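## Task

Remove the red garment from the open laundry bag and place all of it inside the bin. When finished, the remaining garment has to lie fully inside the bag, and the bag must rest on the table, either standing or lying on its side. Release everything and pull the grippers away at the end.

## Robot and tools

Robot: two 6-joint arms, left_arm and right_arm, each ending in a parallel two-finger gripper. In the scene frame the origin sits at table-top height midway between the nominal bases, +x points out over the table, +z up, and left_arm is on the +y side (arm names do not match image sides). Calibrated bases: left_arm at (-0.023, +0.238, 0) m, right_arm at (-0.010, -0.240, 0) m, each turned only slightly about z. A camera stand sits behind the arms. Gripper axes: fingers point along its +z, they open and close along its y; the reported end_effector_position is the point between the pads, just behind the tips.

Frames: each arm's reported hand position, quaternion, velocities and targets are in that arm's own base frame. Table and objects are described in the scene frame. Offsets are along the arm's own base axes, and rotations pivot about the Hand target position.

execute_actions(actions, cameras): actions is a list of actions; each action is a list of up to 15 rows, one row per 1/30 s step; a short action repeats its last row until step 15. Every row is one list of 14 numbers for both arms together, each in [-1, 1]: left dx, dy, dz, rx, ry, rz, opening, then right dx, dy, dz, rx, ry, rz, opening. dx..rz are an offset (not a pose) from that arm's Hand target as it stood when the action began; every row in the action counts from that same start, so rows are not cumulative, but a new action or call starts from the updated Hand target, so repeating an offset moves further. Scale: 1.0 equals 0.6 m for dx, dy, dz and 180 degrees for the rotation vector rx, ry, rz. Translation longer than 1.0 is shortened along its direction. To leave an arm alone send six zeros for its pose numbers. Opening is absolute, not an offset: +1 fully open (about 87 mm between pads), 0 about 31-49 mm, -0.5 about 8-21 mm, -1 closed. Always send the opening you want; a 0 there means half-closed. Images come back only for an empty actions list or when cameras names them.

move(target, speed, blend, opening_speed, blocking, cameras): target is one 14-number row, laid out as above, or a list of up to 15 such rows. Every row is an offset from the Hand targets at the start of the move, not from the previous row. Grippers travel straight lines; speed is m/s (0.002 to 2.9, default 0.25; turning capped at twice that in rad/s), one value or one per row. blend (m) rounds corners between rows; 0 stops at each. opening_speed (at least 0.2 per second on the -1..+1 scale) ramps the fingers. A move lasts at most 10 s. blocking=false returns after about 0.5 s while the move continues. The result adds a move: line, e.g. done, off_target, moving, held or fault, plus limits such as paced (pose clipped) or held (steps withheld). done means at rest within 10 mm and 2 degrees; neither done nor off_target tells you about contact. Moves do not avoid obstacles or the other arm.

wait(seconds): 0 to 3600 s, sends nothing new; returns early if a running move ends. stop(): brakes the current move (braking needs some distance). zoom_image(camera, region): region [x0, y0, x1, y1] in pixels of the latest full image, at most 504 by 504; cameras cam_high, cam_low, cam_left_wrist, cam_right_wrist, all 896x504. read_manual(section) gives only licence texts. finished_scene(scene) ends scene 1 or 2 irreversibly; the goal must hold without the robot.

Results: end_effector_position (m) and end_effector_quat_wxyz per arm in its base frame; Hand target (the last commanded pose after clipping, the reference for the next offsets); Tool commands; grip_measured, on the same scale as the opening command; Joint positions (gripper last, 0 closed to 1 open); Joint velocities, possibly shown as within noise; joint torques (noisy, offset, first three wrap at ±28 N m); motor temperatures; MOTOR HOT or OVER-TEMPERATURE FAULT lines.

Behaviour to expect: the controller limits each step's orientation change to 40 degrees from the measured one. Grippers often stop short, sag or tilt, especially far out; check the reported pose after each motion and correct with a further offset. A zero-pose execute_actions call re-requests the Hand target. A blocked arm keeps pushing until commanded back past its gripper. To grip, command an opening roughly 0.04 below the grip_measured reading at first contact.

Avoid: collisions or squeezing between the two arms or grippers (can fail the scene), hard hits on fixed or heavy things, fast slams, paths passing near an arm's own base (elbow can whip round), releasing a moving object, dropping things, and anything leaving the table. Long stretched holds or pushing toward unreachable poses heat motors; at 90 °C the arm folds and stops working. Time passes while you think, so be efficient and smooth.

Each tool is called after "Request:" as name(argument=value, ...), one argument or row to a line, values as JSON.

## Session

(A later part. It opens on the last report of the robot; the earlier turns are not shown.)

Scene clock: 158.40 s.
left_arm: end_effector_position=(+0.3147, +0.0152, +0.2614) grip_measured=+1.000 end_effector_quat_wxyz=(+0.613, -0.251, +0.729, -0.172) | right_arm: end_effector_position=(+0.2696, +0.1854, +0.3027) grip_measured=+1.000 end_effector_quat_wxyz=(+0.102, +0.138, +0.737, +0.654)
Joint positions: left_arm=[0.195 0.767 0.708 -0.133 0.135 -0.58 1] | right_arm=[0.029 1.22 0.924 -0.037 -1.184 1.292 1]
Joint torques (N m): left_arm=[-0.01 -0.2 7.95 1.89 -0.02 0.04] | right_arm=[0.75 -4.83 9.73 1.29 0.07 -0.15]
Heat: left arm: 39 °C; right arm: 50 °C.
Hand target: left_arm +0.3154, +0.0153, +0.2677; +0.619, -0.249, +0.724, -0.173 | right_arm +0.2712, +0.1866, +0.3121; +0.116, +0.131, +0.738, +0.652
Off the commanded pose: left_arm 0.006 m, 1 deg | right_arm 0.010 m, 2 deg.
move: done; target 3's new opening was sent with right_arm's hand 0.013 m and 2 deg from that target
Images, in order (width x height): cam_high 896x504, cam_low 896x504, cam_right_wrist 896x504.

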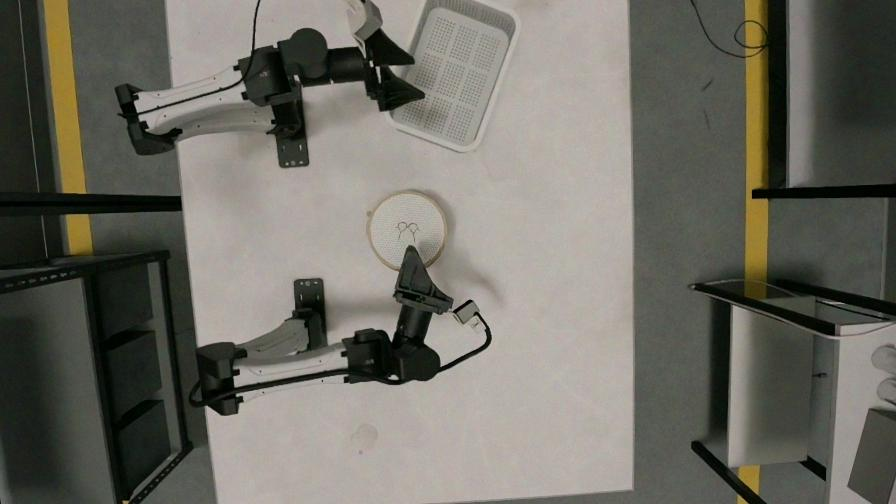

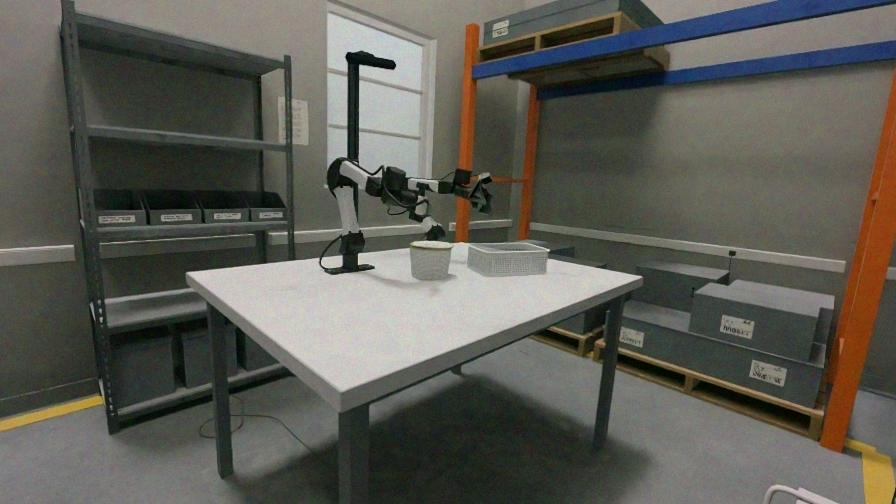

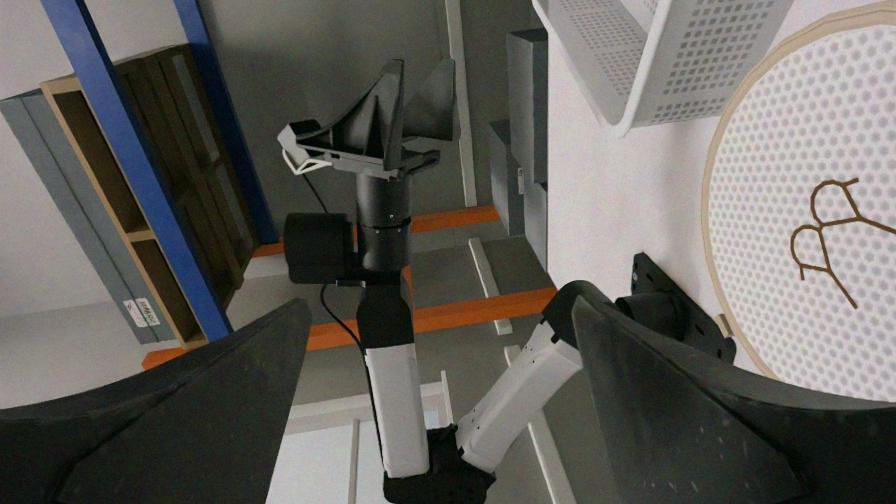

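Request:
zoom_image(
  camera="cam_high",
  region=[350, 175, 470, 295],
)

Request:
zoom_image(
  camera="cam_low",
  region=[400, 232, 465, 285],
)

Scaled by 4.200 from the camera's image (finer frame: 1280x720).

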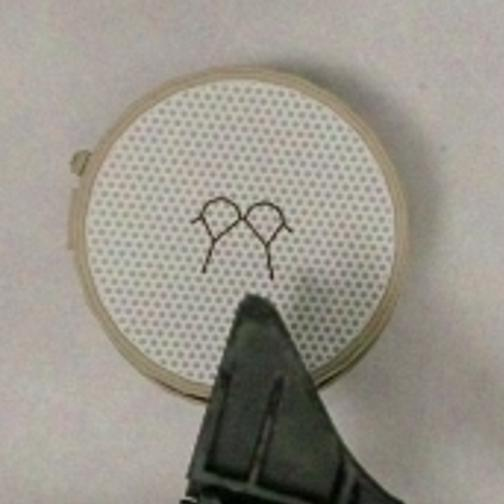

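Scaled by 7.754 from the camera's image (finer frame: 1280x720).

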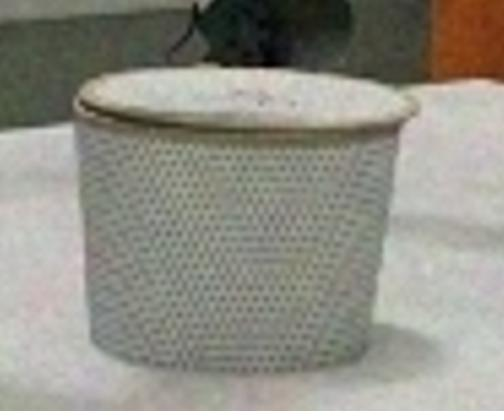

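Request:
move(
  target=[
    [0,0,0,0,0,0,1,0.02,-0.188,0,0,0,0,0],
    [0,0,0,0,0,0,1,0.02,-0.188,-0.247,0,0,0,0],
  ],
  speed=0.25,
  blend=[0.02,0],
  cameras=["cam_right_wrist","cam_high"],
)

Request:
zoom_image(
  camera="cam_right_wrist",
  region=[400, 165, 600, 405],
)

Request:
zoom_image(
  camera="cam_high",
  region=[350, 175, 470, 295],
)

Scene clock: 168.87 s.
left_arm: end_effector_position=(+0.3147, +0.0152, +0.2614) grip_measured=+1.000 end_effector_quat_wxyz=(+0.613, -0.251, +0.729, -0.172) | right_arm: end_effector_position=(+0.2774, +0.0775, +0.1639) grip_measured=+0.000 end_effector_quat_wxyz=(+0.139, +0.152, +0.713, +0.670)
Joint positions: left_arm=[0.195 0.767 0.708 -0.133 0.135 -0.58 1] | right_arm=[-0.386 1.576 0.77 -0.344 -1.502 0.426 0.5]
Joint torques (N m): left_arm=[0.01 -0.2 7.98 1.88 0 0.04] | right_arm=[0.02 -5.08 7.65 0.63 -0.22 -0.21]
Motor temperatures (°C): left_arm=[21 29 34 39 18 20 20] | right_arm=[19 47 35 27 21 22 20]
Heat: left arm: 39 °C; right arm: 47 °C.
Hand target: left_arm +0.3154, +0.0153, +0.2677; +0.619, -0.249, +0.724, -0.173 | right_arm +0.2832, +0.0738, +0.1639; +0.116, +0.131, +0.738, +0.652
Off the commanded pose: left_arm 0.006 m, 1 deg | right_arm 0.007 m, 5 deg.
move: off_target (right_arm)
Images, in order (width x height): cam_high 896x504, cam_right_wrist 896x504.

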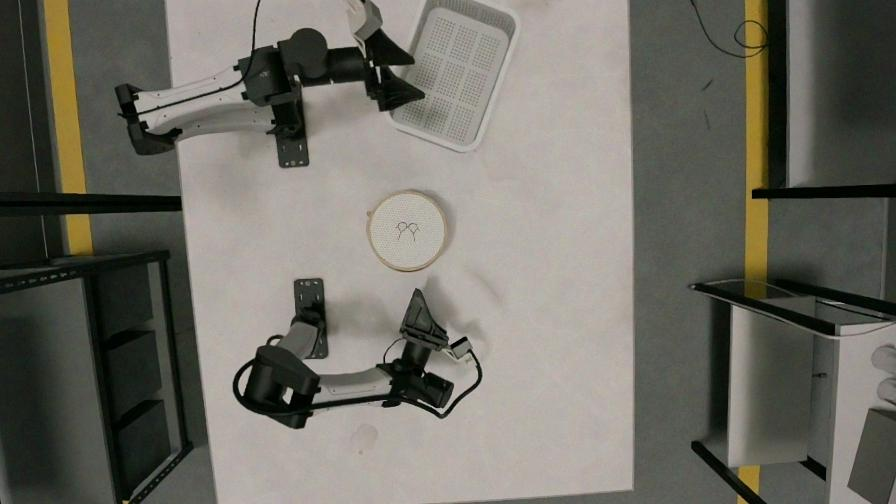

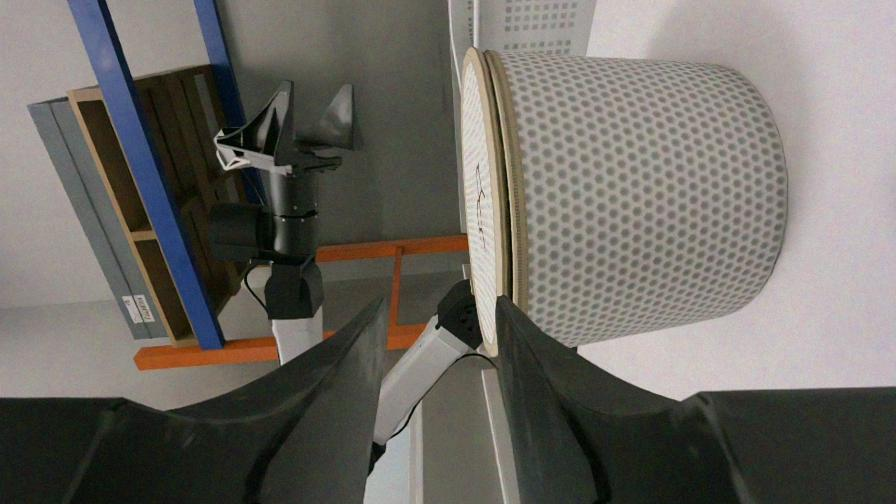

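Scaled by 2.100 from the camera's image (finer frame: 1280x720).

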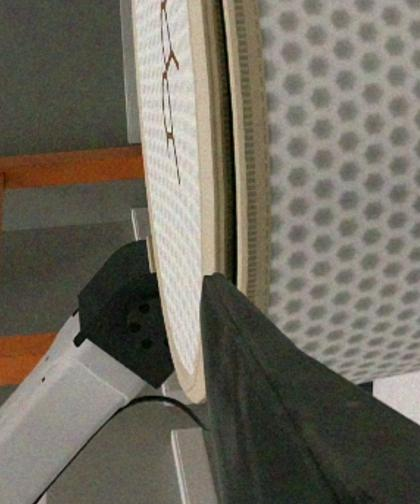

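Scaled by 4.200 from the camera's image (finer frame: 1280x720).

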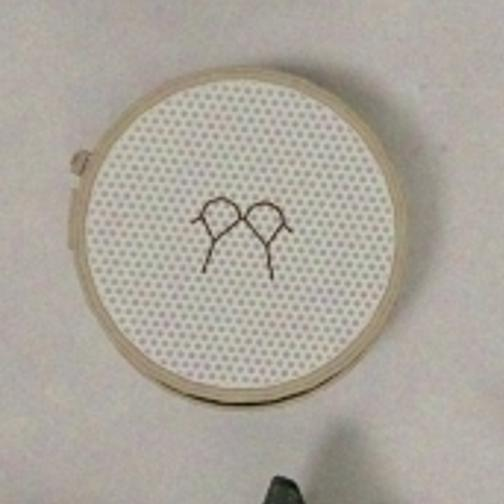

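Request:
move(
  target=[
    [0,0,0,0,0,0,1,0,0,-0.008,0,0,0,0],
    [0,0,0,0,0,0,1,0.045,0.135,-0.004,0,0,0,0],
  ],
  speed=0.08,
  cameras=["cam_right_wrist","cam_high"],
)

Request:
zoom_image(
  camera="cam_right_wrist",
  region=[400, 165, 600, 405],
)

Request:
zoom_image(
  camera="cam_high",
  region=[350, 175, 470, 295],
)

Scene clock: 181.43 s.
left_arm: end_effector_position=(+0.3147, +0.0152, +0.2614) grip_measured=+1.000 end_effector_quat_wxyz=(+0.613, -0.251, +0.729, -0.172) | right_arm: end_effector_position=(+0.3099, +0.1542, +0.1611) grip_measured=+0.000 end_effector_quat_wxyz=(+0.109, +0.127, +0.738, +0.654)
Joint positions: left_arm=[0.195 0.767 0.708 -0.133 0.135 -0.58 1] | right_arm=[-0.082 1.622 0.681 0.488 -1.29 1.139 0.5]
Joint torques (N m): left_arm=[0.01 -0.2 7.95 1.89 -0.01 0.03] | right_arm=[0.49 -7.53 4.77 1.53 -0.01 0.04]
Heat: left arm: 39 °C; right arm: 45 °C.
Hand target: left_arm +0.3154, +0.0153, +0.2677; +0.619, -0.249, +0.724, -0.173 | right_arm +0.3102, +0.1548, +0.1614; +0.116, +0.131, +0.738, +0.652
Off the commanded pose: left_arm 0.006 m, 1 deg | right_arm 0.001 m, 1 deg.
move: done
Images, in order (width x height): cam_high 896x504, cam_right_wrist 896x504.

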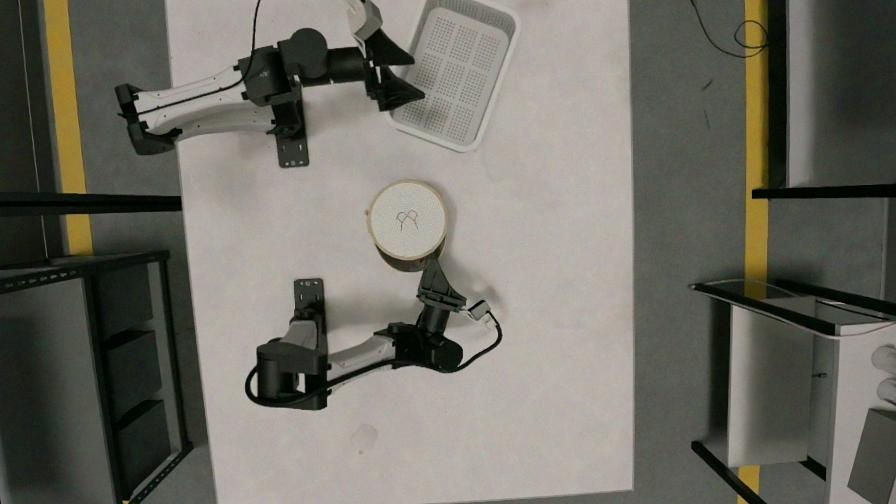

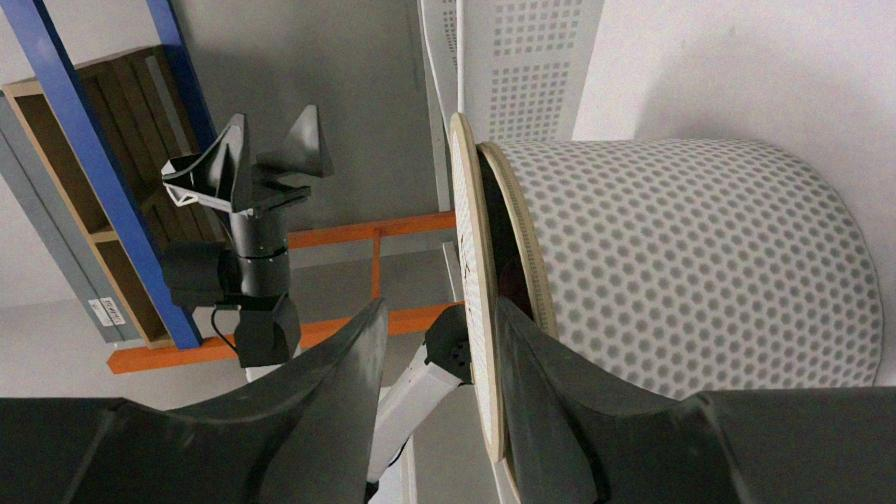

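Scaled by 2.100 from the camera's image (finer frame: 1280x720).

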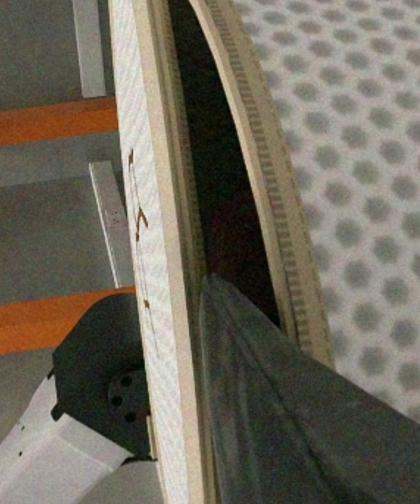

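Scaled by 4.200 from the camera's image (finer frame: 1280x720).

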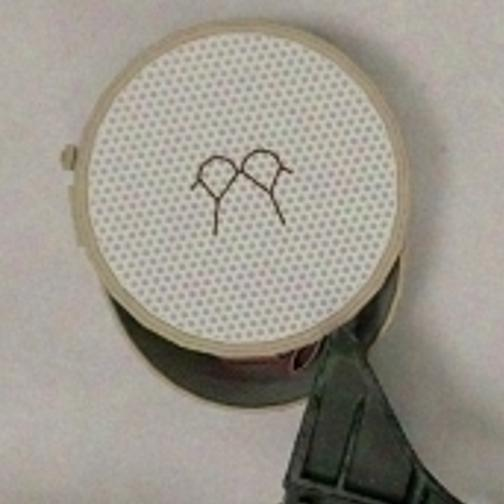

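Request:
move(
  target=[
    [0,0,0,0,0,0,1,0.0,0.0,-0.012,0,0,0,0],
    [0,0,0,0,0,0,1,0.0,0.07,-0.012,0,0,0,0],
    [0,0,0,0,0,0,1,0.0,0.08,0.05,0,0,0,0],
  ],
  speed=0.1,
  cameras=["cam_right_wrist","cam_high","cam_low"],
)

Request:
zoom_image(
  camera="cam_low",
  region=[385, 195, 485, 295],
)

Request:
zoom_image(
  camera="cam_high",
  region=[350, 175, 470, 295],
)

Scene clock: 188.43 s.
left_arm: end_effector_position=(+0.3147, +0.0152, +0.2614) grip_measured=+1.000 end_effector_quat_wxyz=(+0.613, -0.251, +0.729, -0.172) | right_arm: end_effector_position=(+0.3050, +0.2013, +0.1794) grip_measured=+0.000 end_effector_quat_wxyz=(+0.101, +0.137, +0.739, +0.652)
Joint positions: left_arm=[0.195 0.767 0.708 -0.133 0.135 -0.58 1] | right_arm=[0.08 1.561 0.664 0.585 -1.135 1.317 0.5]
Joint torques (N m): left_arm=[0.03 -0.21 7.98 1.88 -0.01 0.04] | right_arm=[0.69 -8.18 8.29 1.34 0.09 -0.08]
Heat: left arm: 39 °C; right arm: 45 °C.
Hand target: left_arm +0.3154, +0.0153, +0.2677; +0.619, -0.249, +0.724, -0.173 | right_arm +0.3102, +0.2028, +0.1914; +0.115, +0.131, +0.738, +0.652
Off the commanded pose: left_arm 0.006 m, 1 deg | right_arm 0.013 m, 2 deg.
move: off_target (right_arm)
Images, in order (width x height): cam_high 896x504, cam_low 896x504, cam_right_wrist 896x504.

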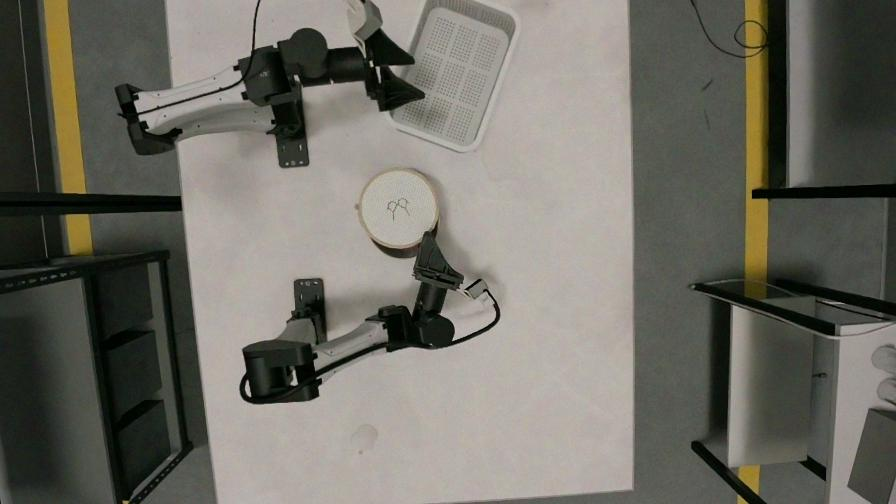

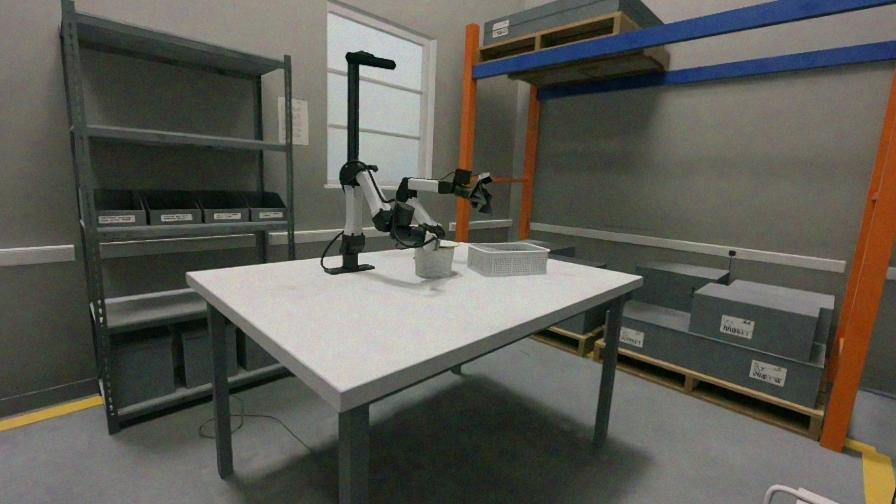

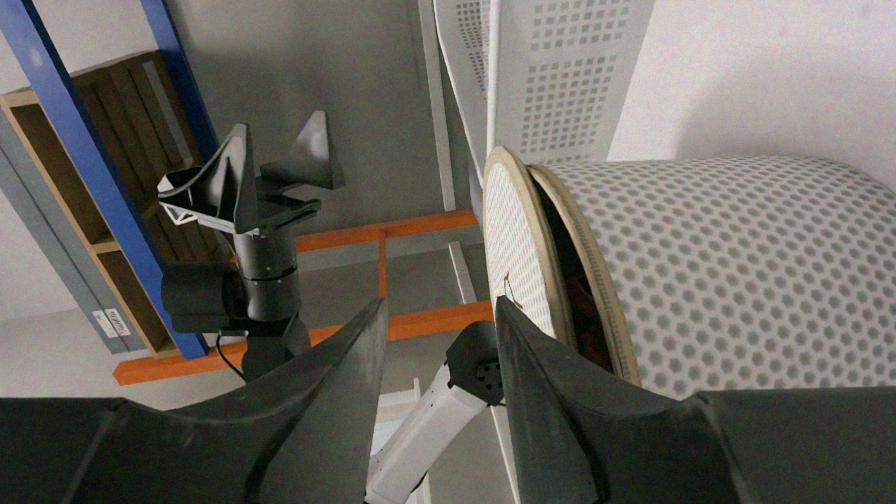

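Scaled by 5.040 from the camera's image (finer frame: 1280x720).

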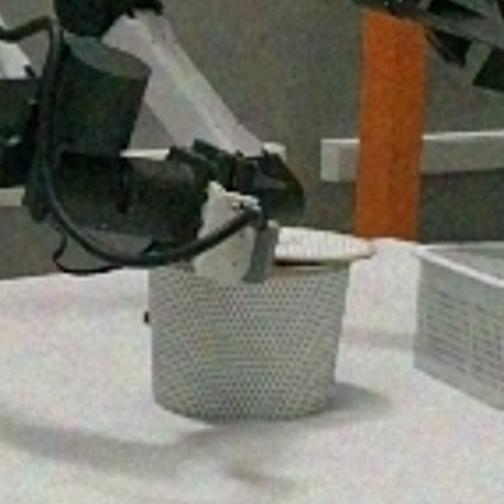

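Scaled by 4.200 from the camera's image (finer frame: 1280x720).

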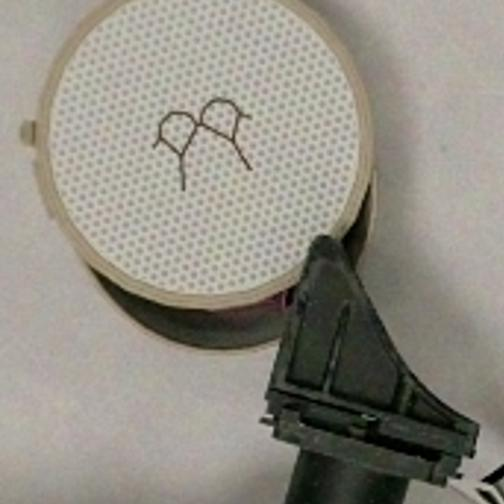

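Request:
move(
  target=[0,0,0,0,0,0,1,0.0,0.0,0.0,0,0,0,-1],
  cameras=["cam_right_wrist"],
)

Scene clock: 192.60 s.
left_arm: end_effector_position=(+0.3147, +0.0152, +0.2614) grip_measured=+1.000 end_effector_quat_wxyz=(+0.613, -0.251, +0.729, -0.172) | right_arm: end_effector_position=(+0.3049, +0.2013, +0.1793) grip_measured=-0.999 end_effector_quat_wxyz=(+0.100, +0.138, +0.739, +0.652)
Joint positions: left_arm=[0.195 0.767 0.708 -0.133 0.135 -0.58 1] | right_arm=[0.08 1.561 0.664 0.584 -1.135 1.317 0.001]
Joint torques (N m): left_arm=[0.03 -0.2 7.97 1.89 -0.01 0.03] | right_arm=[0.69 -8.23 8.28 1.3 0.08 -0.08]
Heat: left arm: 40 °C; right arm: 45 °C.
Hand target: left_arm +0.3154, +0.0153, +0.2677; +0.619, -0.249, +0.724, -0.173 | right_arm +0.3102, +0.2028, +0.1915; +0.116, +0.131, +0.738, +0.652
Off the commanded pose: left_arm 0.006 m, 1 deg | right_arm 0.013 m, 2 deg.
move: done

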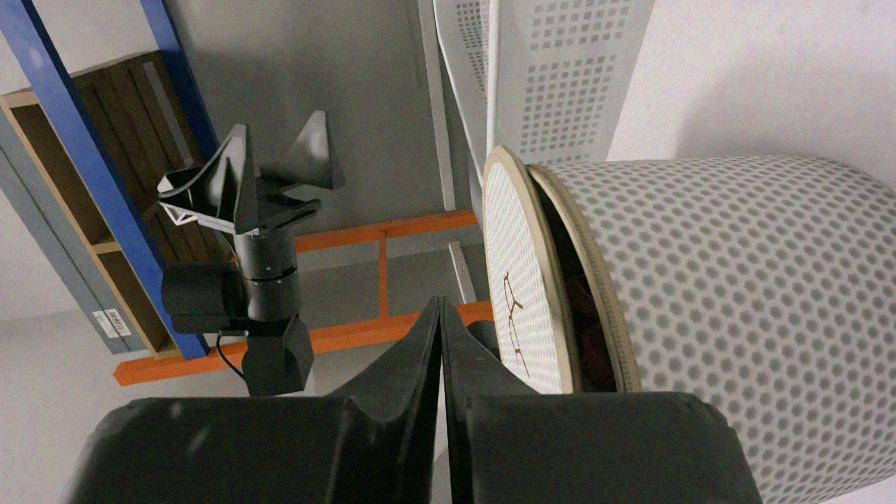

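Request:
move(
  target=[
    [0,0,0,0,0,0,1,-0.02,-0.04,0.02,0,0,0,-1],
    [0,0,0,0,0,0,1,-0.075,-0.16,0.02,0,0,0,0],
    [0,0,0,0,0,0,1,-0.075,-0.16,-0.061,0,0,0,0],
  ],
  speed=0.15,
  cameras=["cam_right_wrist","cam_high"],
)

Request:
zoom_image(
  camera="cam_right_wrist",
  region=[400, 145, 600, 385],
)

Request:
zoom_image(
  camera="cam_high",
  region=[350, 155, 470, 295],
)

Scene clock: 210.87 s.
left_arm: end_effector_position=(+0.3147, +0.0152, +0.2614) grip_measured=+1.000 end_effector_quat_wxyz=(+0.613, -0.251, +0.729, -0.172) | right_arm: end_effector_position=(+0.2657, +0.1070, +0.1568) grip_measured=+0.000 end_effector_quat_wxyz=(+0.116, +0.127, +0.738, +0.652)
Joint positions: left_arm=[0.195 0.767 0.708 -0.133 0.135 -0.58 1] | right_arm=[-0.281 1.522 0.725 -0.287 -1.432 0.485 0.5]
Joint torques (N m): left_arm=[0.01 -0.2 7.95 1.89 -0.02 0.03] | right_arm=[0.13 -5.6 4.71 1 -0.35 0.02]
Heat: left arm: 40 °C; right arm: 45 °C.
Hand target: left_arm +0.3154, +0.0153, +0.2677; +0.619, -0.249, +0.724, -0.173 | right_arm +0.2651, +0.1068, +0.1548; +0.116, +0.131, +0.738, +0.652
Off the commanded pose: left_arm 0.006 m, 1 deg | right_arm 0.002 m, 0 deg.
move: done
Images, in order (width x height): cam_high 896x504, cam_right_wrist 896x504.

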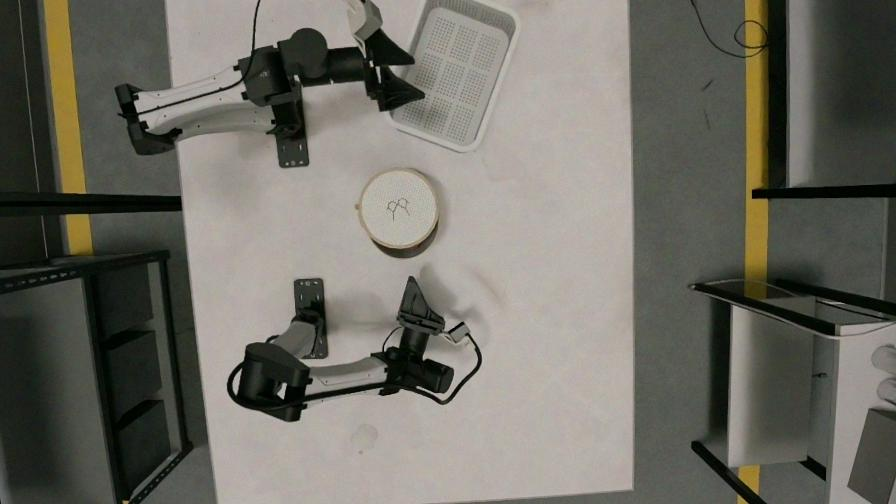

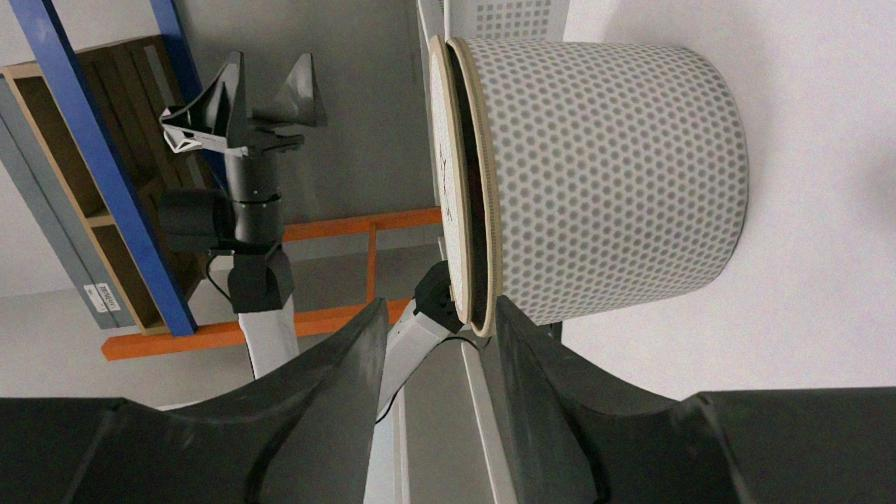

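Scaled by 2.100 from the camera's image (finer frame: 1280x720).

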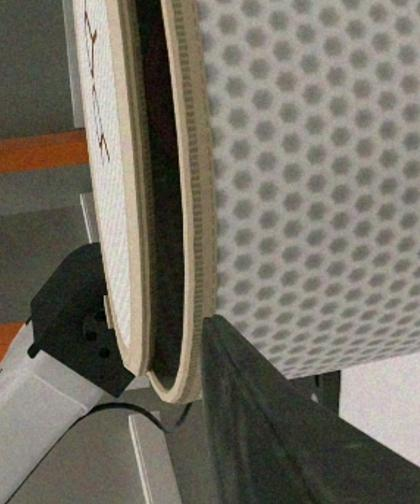

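Scaled by 3.600 from the camera's image (finer frame: 1280x720).

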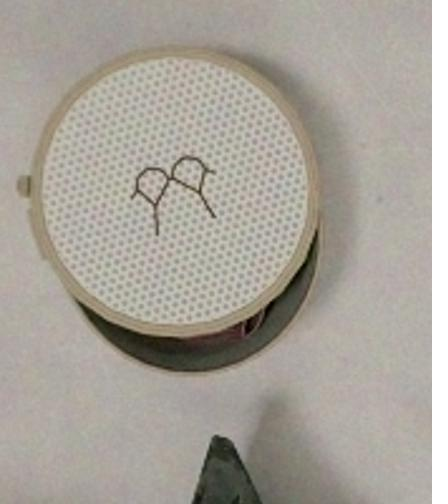

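Request:
move(
  target=[
    [0,0,0,0,0,0,1,0,0,0.006,0,0,0,0],
    [0,0,0,0,0,0,1,0.057,0.155,0.003,0,0,0,0],
  ],
  speed=0.08,
  cameras=["cam_right_wrist","cam_high"],
)

Request:
zoom_image(
  camera="cam_right_wrist",
  region=[400, 145, 600, 385],
)

Request:
zoom_image(
  camera="cam_high",
  region=[350, 155, 470, 295],
)

Scene clock: 218.57 s.
left_arm: end_effector_position=(+0.3147, +0.0152, +0.2614) grip_measured=+1.000 end_effector_quat_wxyz=(+0.613, -0.251, +0.729, -0.172) | right_arm: end_effector_position=(+0.2988, +0.1984, +0.1619) grip_measured=+0.000 end_effector_quat_wxyz=(+0.118, +0.121, +0.737, +0.654)
Joint positions: left_arm=[0.195 0.767 0.708 -0.133 0.135 -0.58 1] | right_arm=[0.072 1.596 0.596 0.718 -1.142 1.297 0.5]
Joint torques (N m): left_arm=[-0.01 -0.16 7.94 1.88 -0.01 0.04] | right_arm=[0.76 -5.2 4.57 1.61 0.05 -0.01]
Heat: left arm: 40 °C; right arm: 44 °C.
Hand target: left_arm +0.3154, +0.0153, +0.2677; +0.619, -0.249, +0.724, -0.173 | right_arm +0.2993, +0.1998, +0.1566; +0.116, +0.131, +0.738, +0.652
Off the commanded pose: left_arm 0.006 m, 1 deg | right_arm 0.005 m, 1 deg.
move: done
Images, in order (width x height): cam_high 896x504, cam_right_wrist 896x504.

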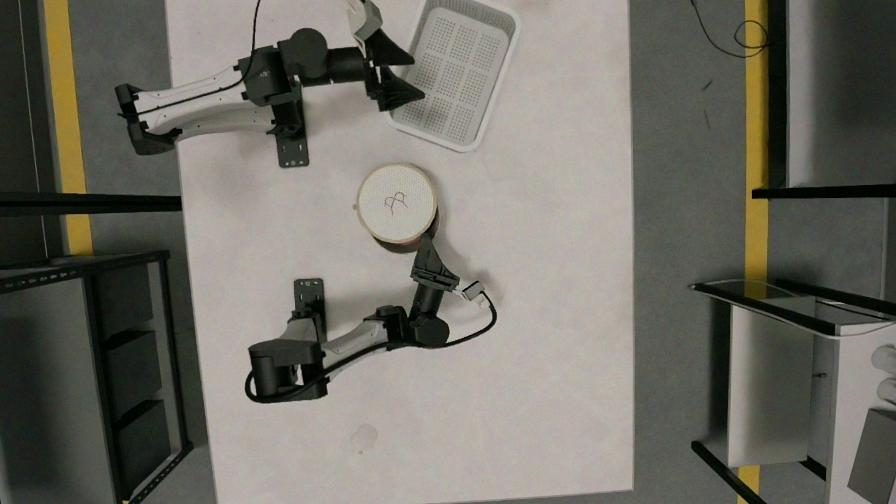

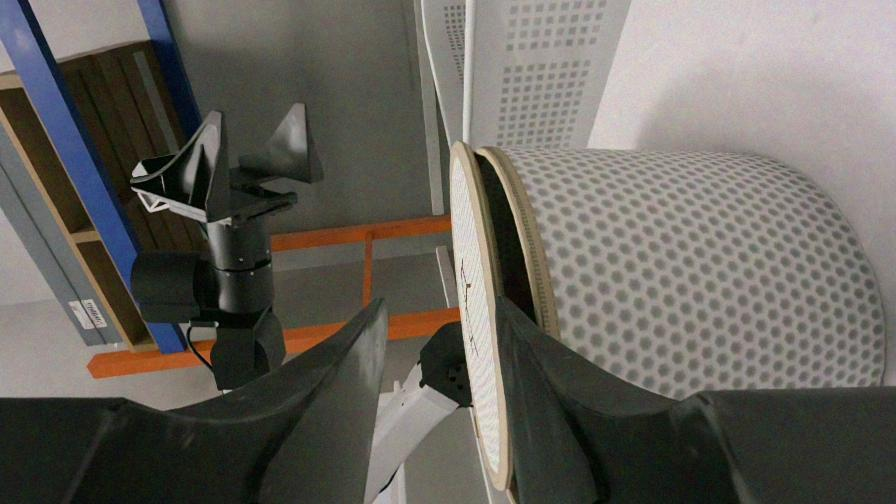

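Scaled by 2.100 from the camera's image (finer frame: 1280x720).

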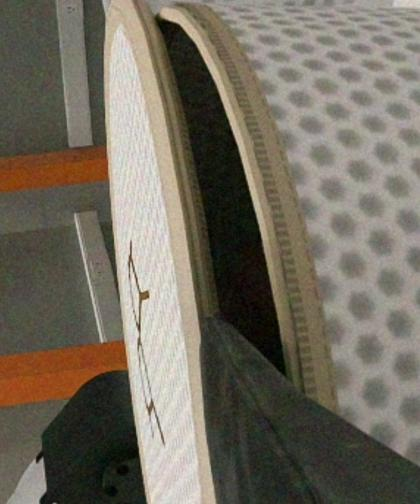

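Scaled by 3.600 from the camera's image (finer frame: 1280x720).

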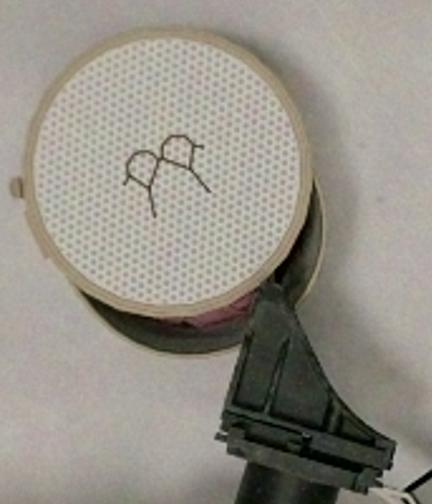

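Request:
move(
  target=[
    [0,0,0,0,0,0,1,-0.006,-0.018,0.0,-0.042,0.015,0,0],
    [0,0,0,0,0,0,1,-0.006,-0.018,-0.018,-0.042,0.015,0,0],
    [0,0,0,0,0,0,1,0.02,0.06,-0.024,-0.042,0.015,0,0],
  ],
  speed=0.08,
  cameras=["cam_right_wrist","cam_high"],
)

Request:
zoom_image(
  camera="cam_right_wrist",
  region=[400, 145, 600, 385],
)

Request:
zoom_image(
  camera="cam_high",
  region=[350, 155, 470, 295],
)

Scene clock: 233.20 s.
left_arm: end_effector_position=(+0.3147, +0.0152, +0.2614) grip_measured=+1.000 end_effector_quat_wxyz=(+0.613, -0.251, +0.729, -0.172) | right_arm: end_effector_position=(+0.3029, +0.2336, +0.1428) grip_measured=+0.000 end_effector_quat_wxyz=(+0.098, +0.132, +0.780, +0.603)
Joint positions: left_arm=[0.195 0.767 0.708 -0.133 0.135 -0.58 1] | right_arm=[0.204 1.608 0.699 0.434 -0.985 1.172 0.5]
Joint torques (N m): left_arm=[0.02 -0.18 7.98 1.88 -0.01 0.04] | right_arm=[0.84 -5.24 7.56 1.51 0.12 -0.01]
Motor temperatures (°C): left_arm=[21 28 34 40 18 20 19] | right_arm=[19 42 35 27 21 22 20]
Heat: left arm: 40 °C; right arm: 42 °C.
Hand target: left_arm +0.3154, +0.0153, +0.2677; +0.619, -0.249, +0.724, -0.173 | right_arm +0.3114, +0.2359, +0.1423; +0.106, +0.138, +0.781, +0.599
Off the commanded pose: left_arm 0.006 m, 1 deg | right_arm 0.009 m, 1 deg.
move: done
Images, in order (width x height): cam_high 896x504, cam_right_wrist 896x504.

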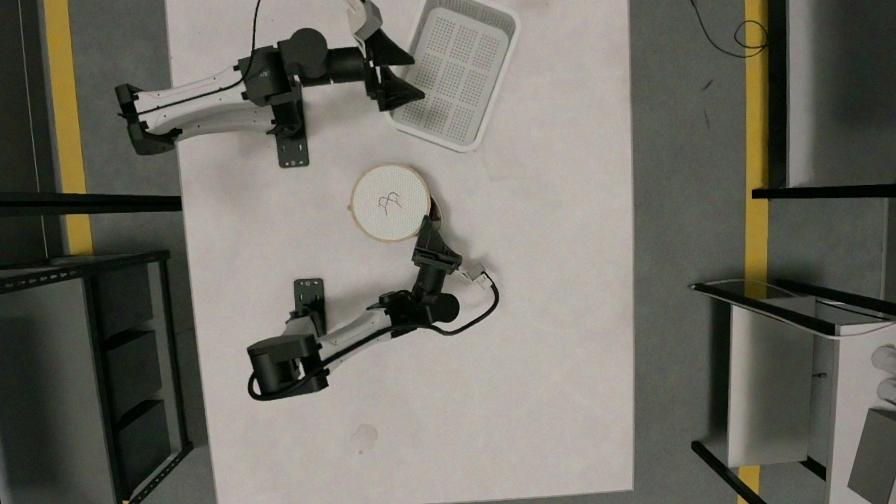

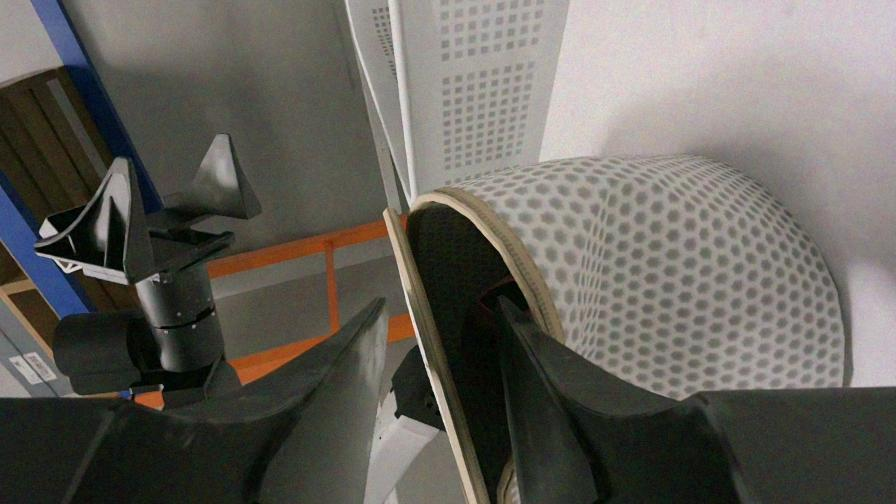

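Scaled by 2.100 from the camera's image (finer frame: 1280x720).

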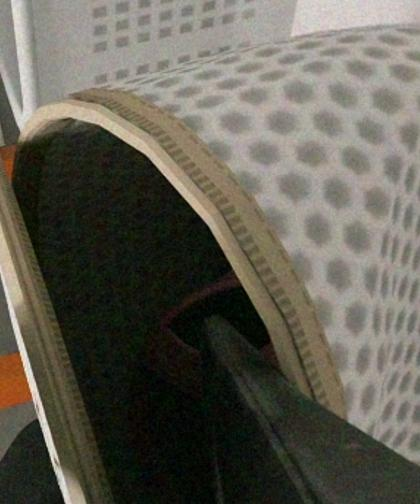

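Scaled by 3.600 from the camera's image (finer frame: 1280x720).

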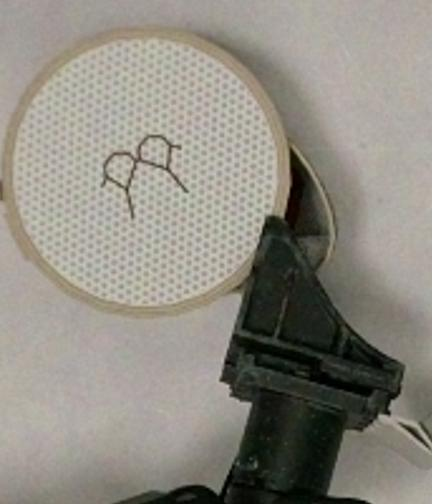

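Request:
move(
  target=[0,0,0,0,0,0,1,0.22,-0.02,-0.01,0,0,0,0],
  speed=0.08,
  cameras=["cam_right_wrist","cam_high","cam_low"],
)

Request:
zoom_image(
  camera="cam_high",
  region=[350, 155, 490, 295],
)

Scene clock: 242.53 s.
left_arm: end_effector_position=(+0.3147, +0.0152, +0.2614) grip_measured=+1.000 end_effector_quat_wxyz=(+0.613, -0.251, +0.729, -0.172) | right_arm: end_effector_position=(+0.4400, +0.2246, +0.1346) grip_measured=+0.000 end_effector_quat_wxyz=(+0.109, +0.144, +0.782, +0.597)
Joint positions: left_arm=[0.195 0.767 0.708 -0.133 0.135 -0.58 1] | right_arm=[0.122 2.05 1.27 0.251 -1.022 1.11 0.5]
Joint torques (N m): left_arm=[0.01 -0.18 7.95 1.89 -0.01 0.03] | right_arm=[-0.03 -9.83 8.64 1.29 -0.3 -0.15]
Heat: left arm: 40 °C; right arm: 42 °C.
Hand target: left_arm +0.3154, +0.0153, +0.2677; +0.619, -0.249, +0.724, -0.173 | right_arm +0.4433, +0.2238, +0.1363; +0.106, +0.138, +0.781, +0.599
Off the commanded pose: left_arm 0.006 m, 1 deg | right_arm 0.004 m, 1 deg.
move: done
Images, in order (width x height): cam_high 896x504, cam_low 896x504, cam_right_wrist 896x504.

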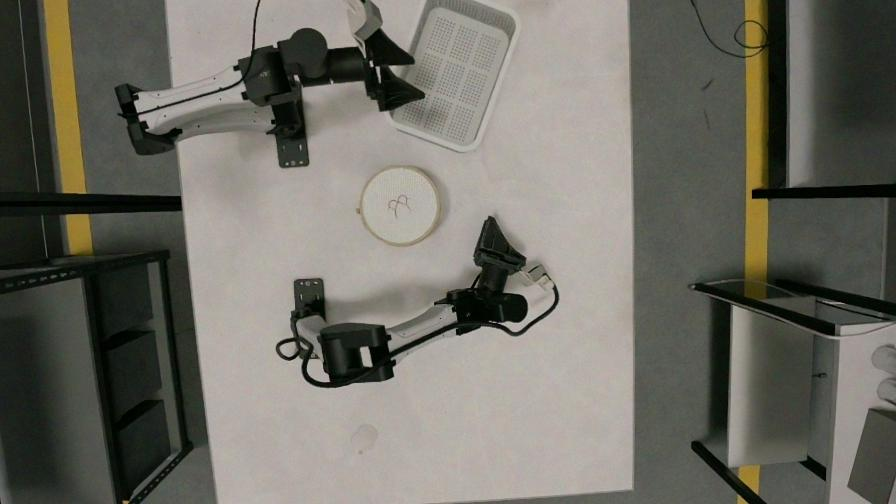

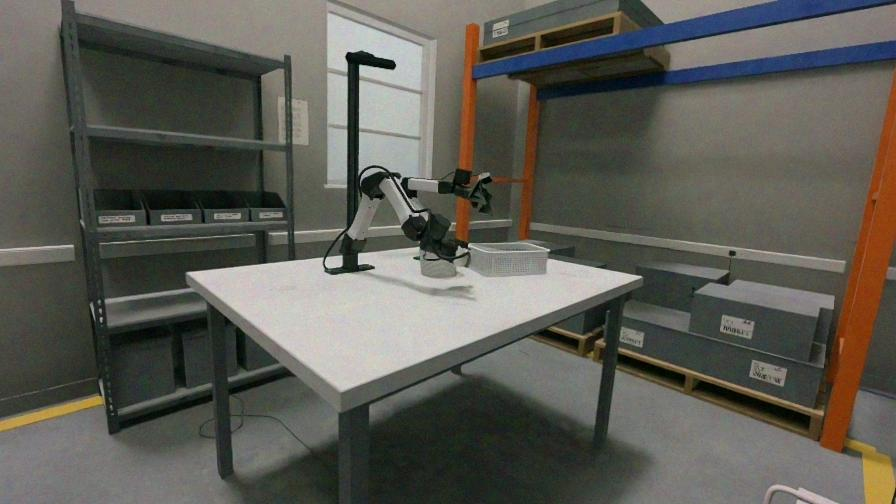

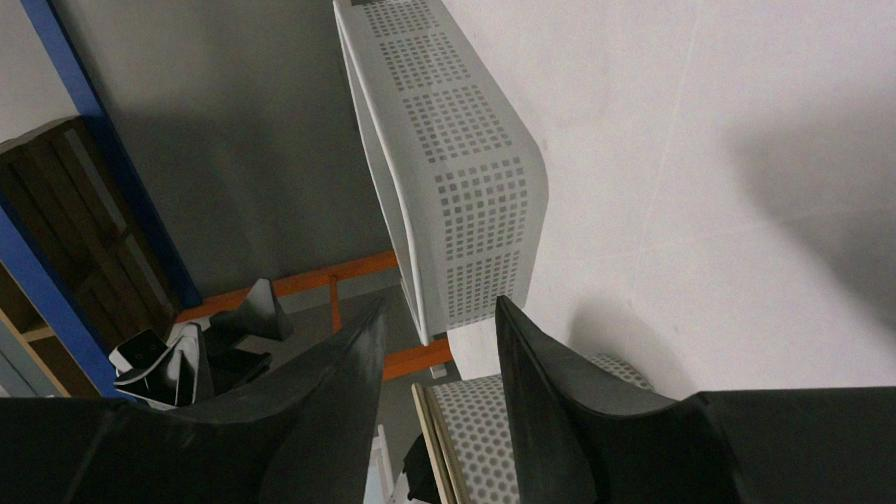

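Scaled by 3.600 from the camera's image (finer frame: 1280x720).

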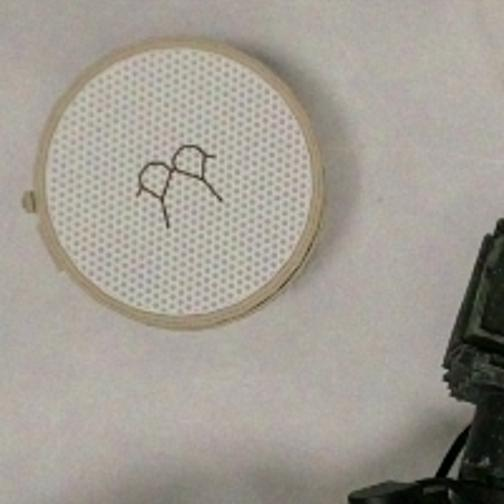

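Request:
move(
  target=[
    [0,0,0,0,0,0,1,-0.04,-0.13,0.04,0.042,-0.015,0,0],
    [0,0,0,0,0,0,1,-0.247,-0.102,0.036,0.042,-0.015,0,0],
  ],
  speed=0.2,
  blend=[0.03,0],
  cameras=["cam_right_wrist","cam_high"],
)

Request:
zoom_image(
  camera="cam_right_wrist",
  region=[400, 145, 600, 385],
)

Request:
zoom_image(
  camera="cam_high",
  region=[350, 155, 470, 295],
)

Scene clock: 254.47 s.
left_arm: end_effector_position=(+0.3147, +0.0152, +0.2614) grip_measured=+1.000 end_effector_quat_wxyz=(+0.613, -0.251, +0.729, -0.172) | right_arm: end_effector_position=(+0.2988, +0.1615, +0.1534) grip_measured=+0.000 end_effector_quat_wxyz=(+0.113, +0.137, +0.740, +0.649)
Joint positions: left_arm=[0.195 0.767 0.708 -0.133 0.135 -0.58 1] | right_arm=[-0.058 1.588 0.606 0.553 -1.246 1.173 0.5]
Joint torques (N m): left_arm=[-0.01 -0.2 7.97 1.88 -0.01 0.04] | right_arm=[0.47 -7.88 4.62 1.44 -0.17 0.03]
Heat: left arm: 40 °C; right arm: 44 °C.
Hand target: left_arm +0.3154, +0.0153, +0.2677; +0.619, -0.249, +0.724, -0.173 | right_arm +0.2952, +0.1625, +0.1578; +0.115, +0.131, +0.738, +0.652
Off the commanded pose: left_arm 0.006 m, 1 deg | right_arm 0.006 m, 1 deg.
move: done
Images, in order (width x height): cam_high 896x504, cam_right_wrist 896x504.

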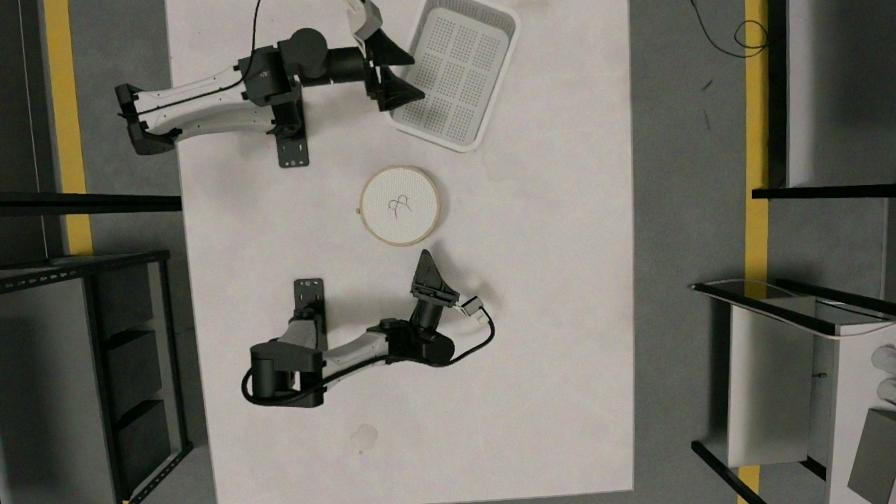

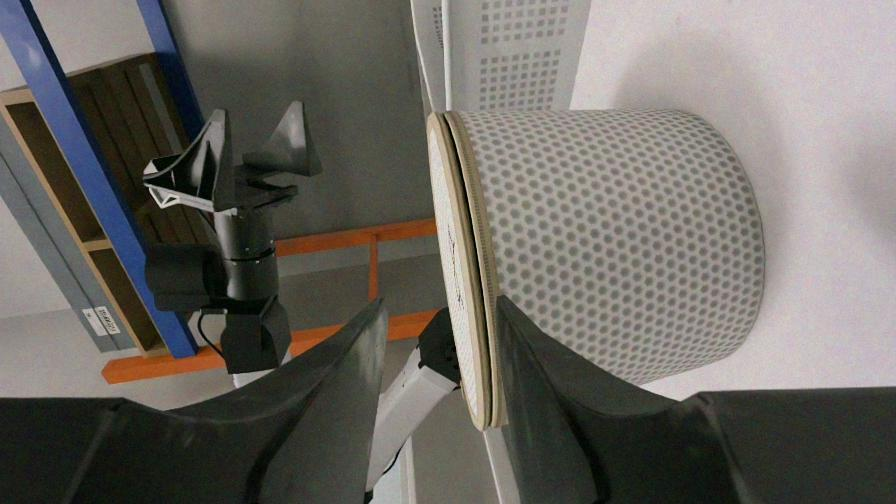

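Scaled by 2.100 from the camera's image (finer frame: 1280x720).

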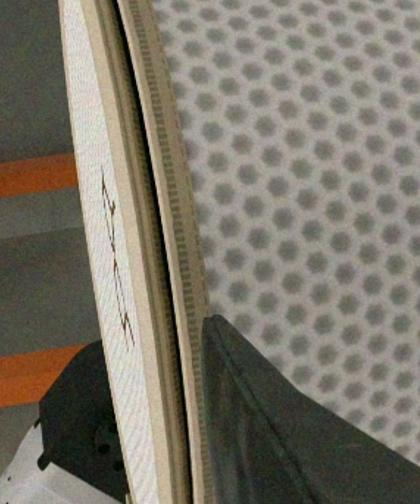

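Scaled by 3.600 from the camera's image (finer frame: 1280x720).

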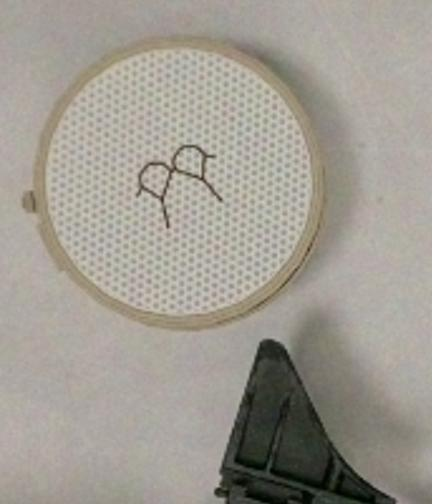

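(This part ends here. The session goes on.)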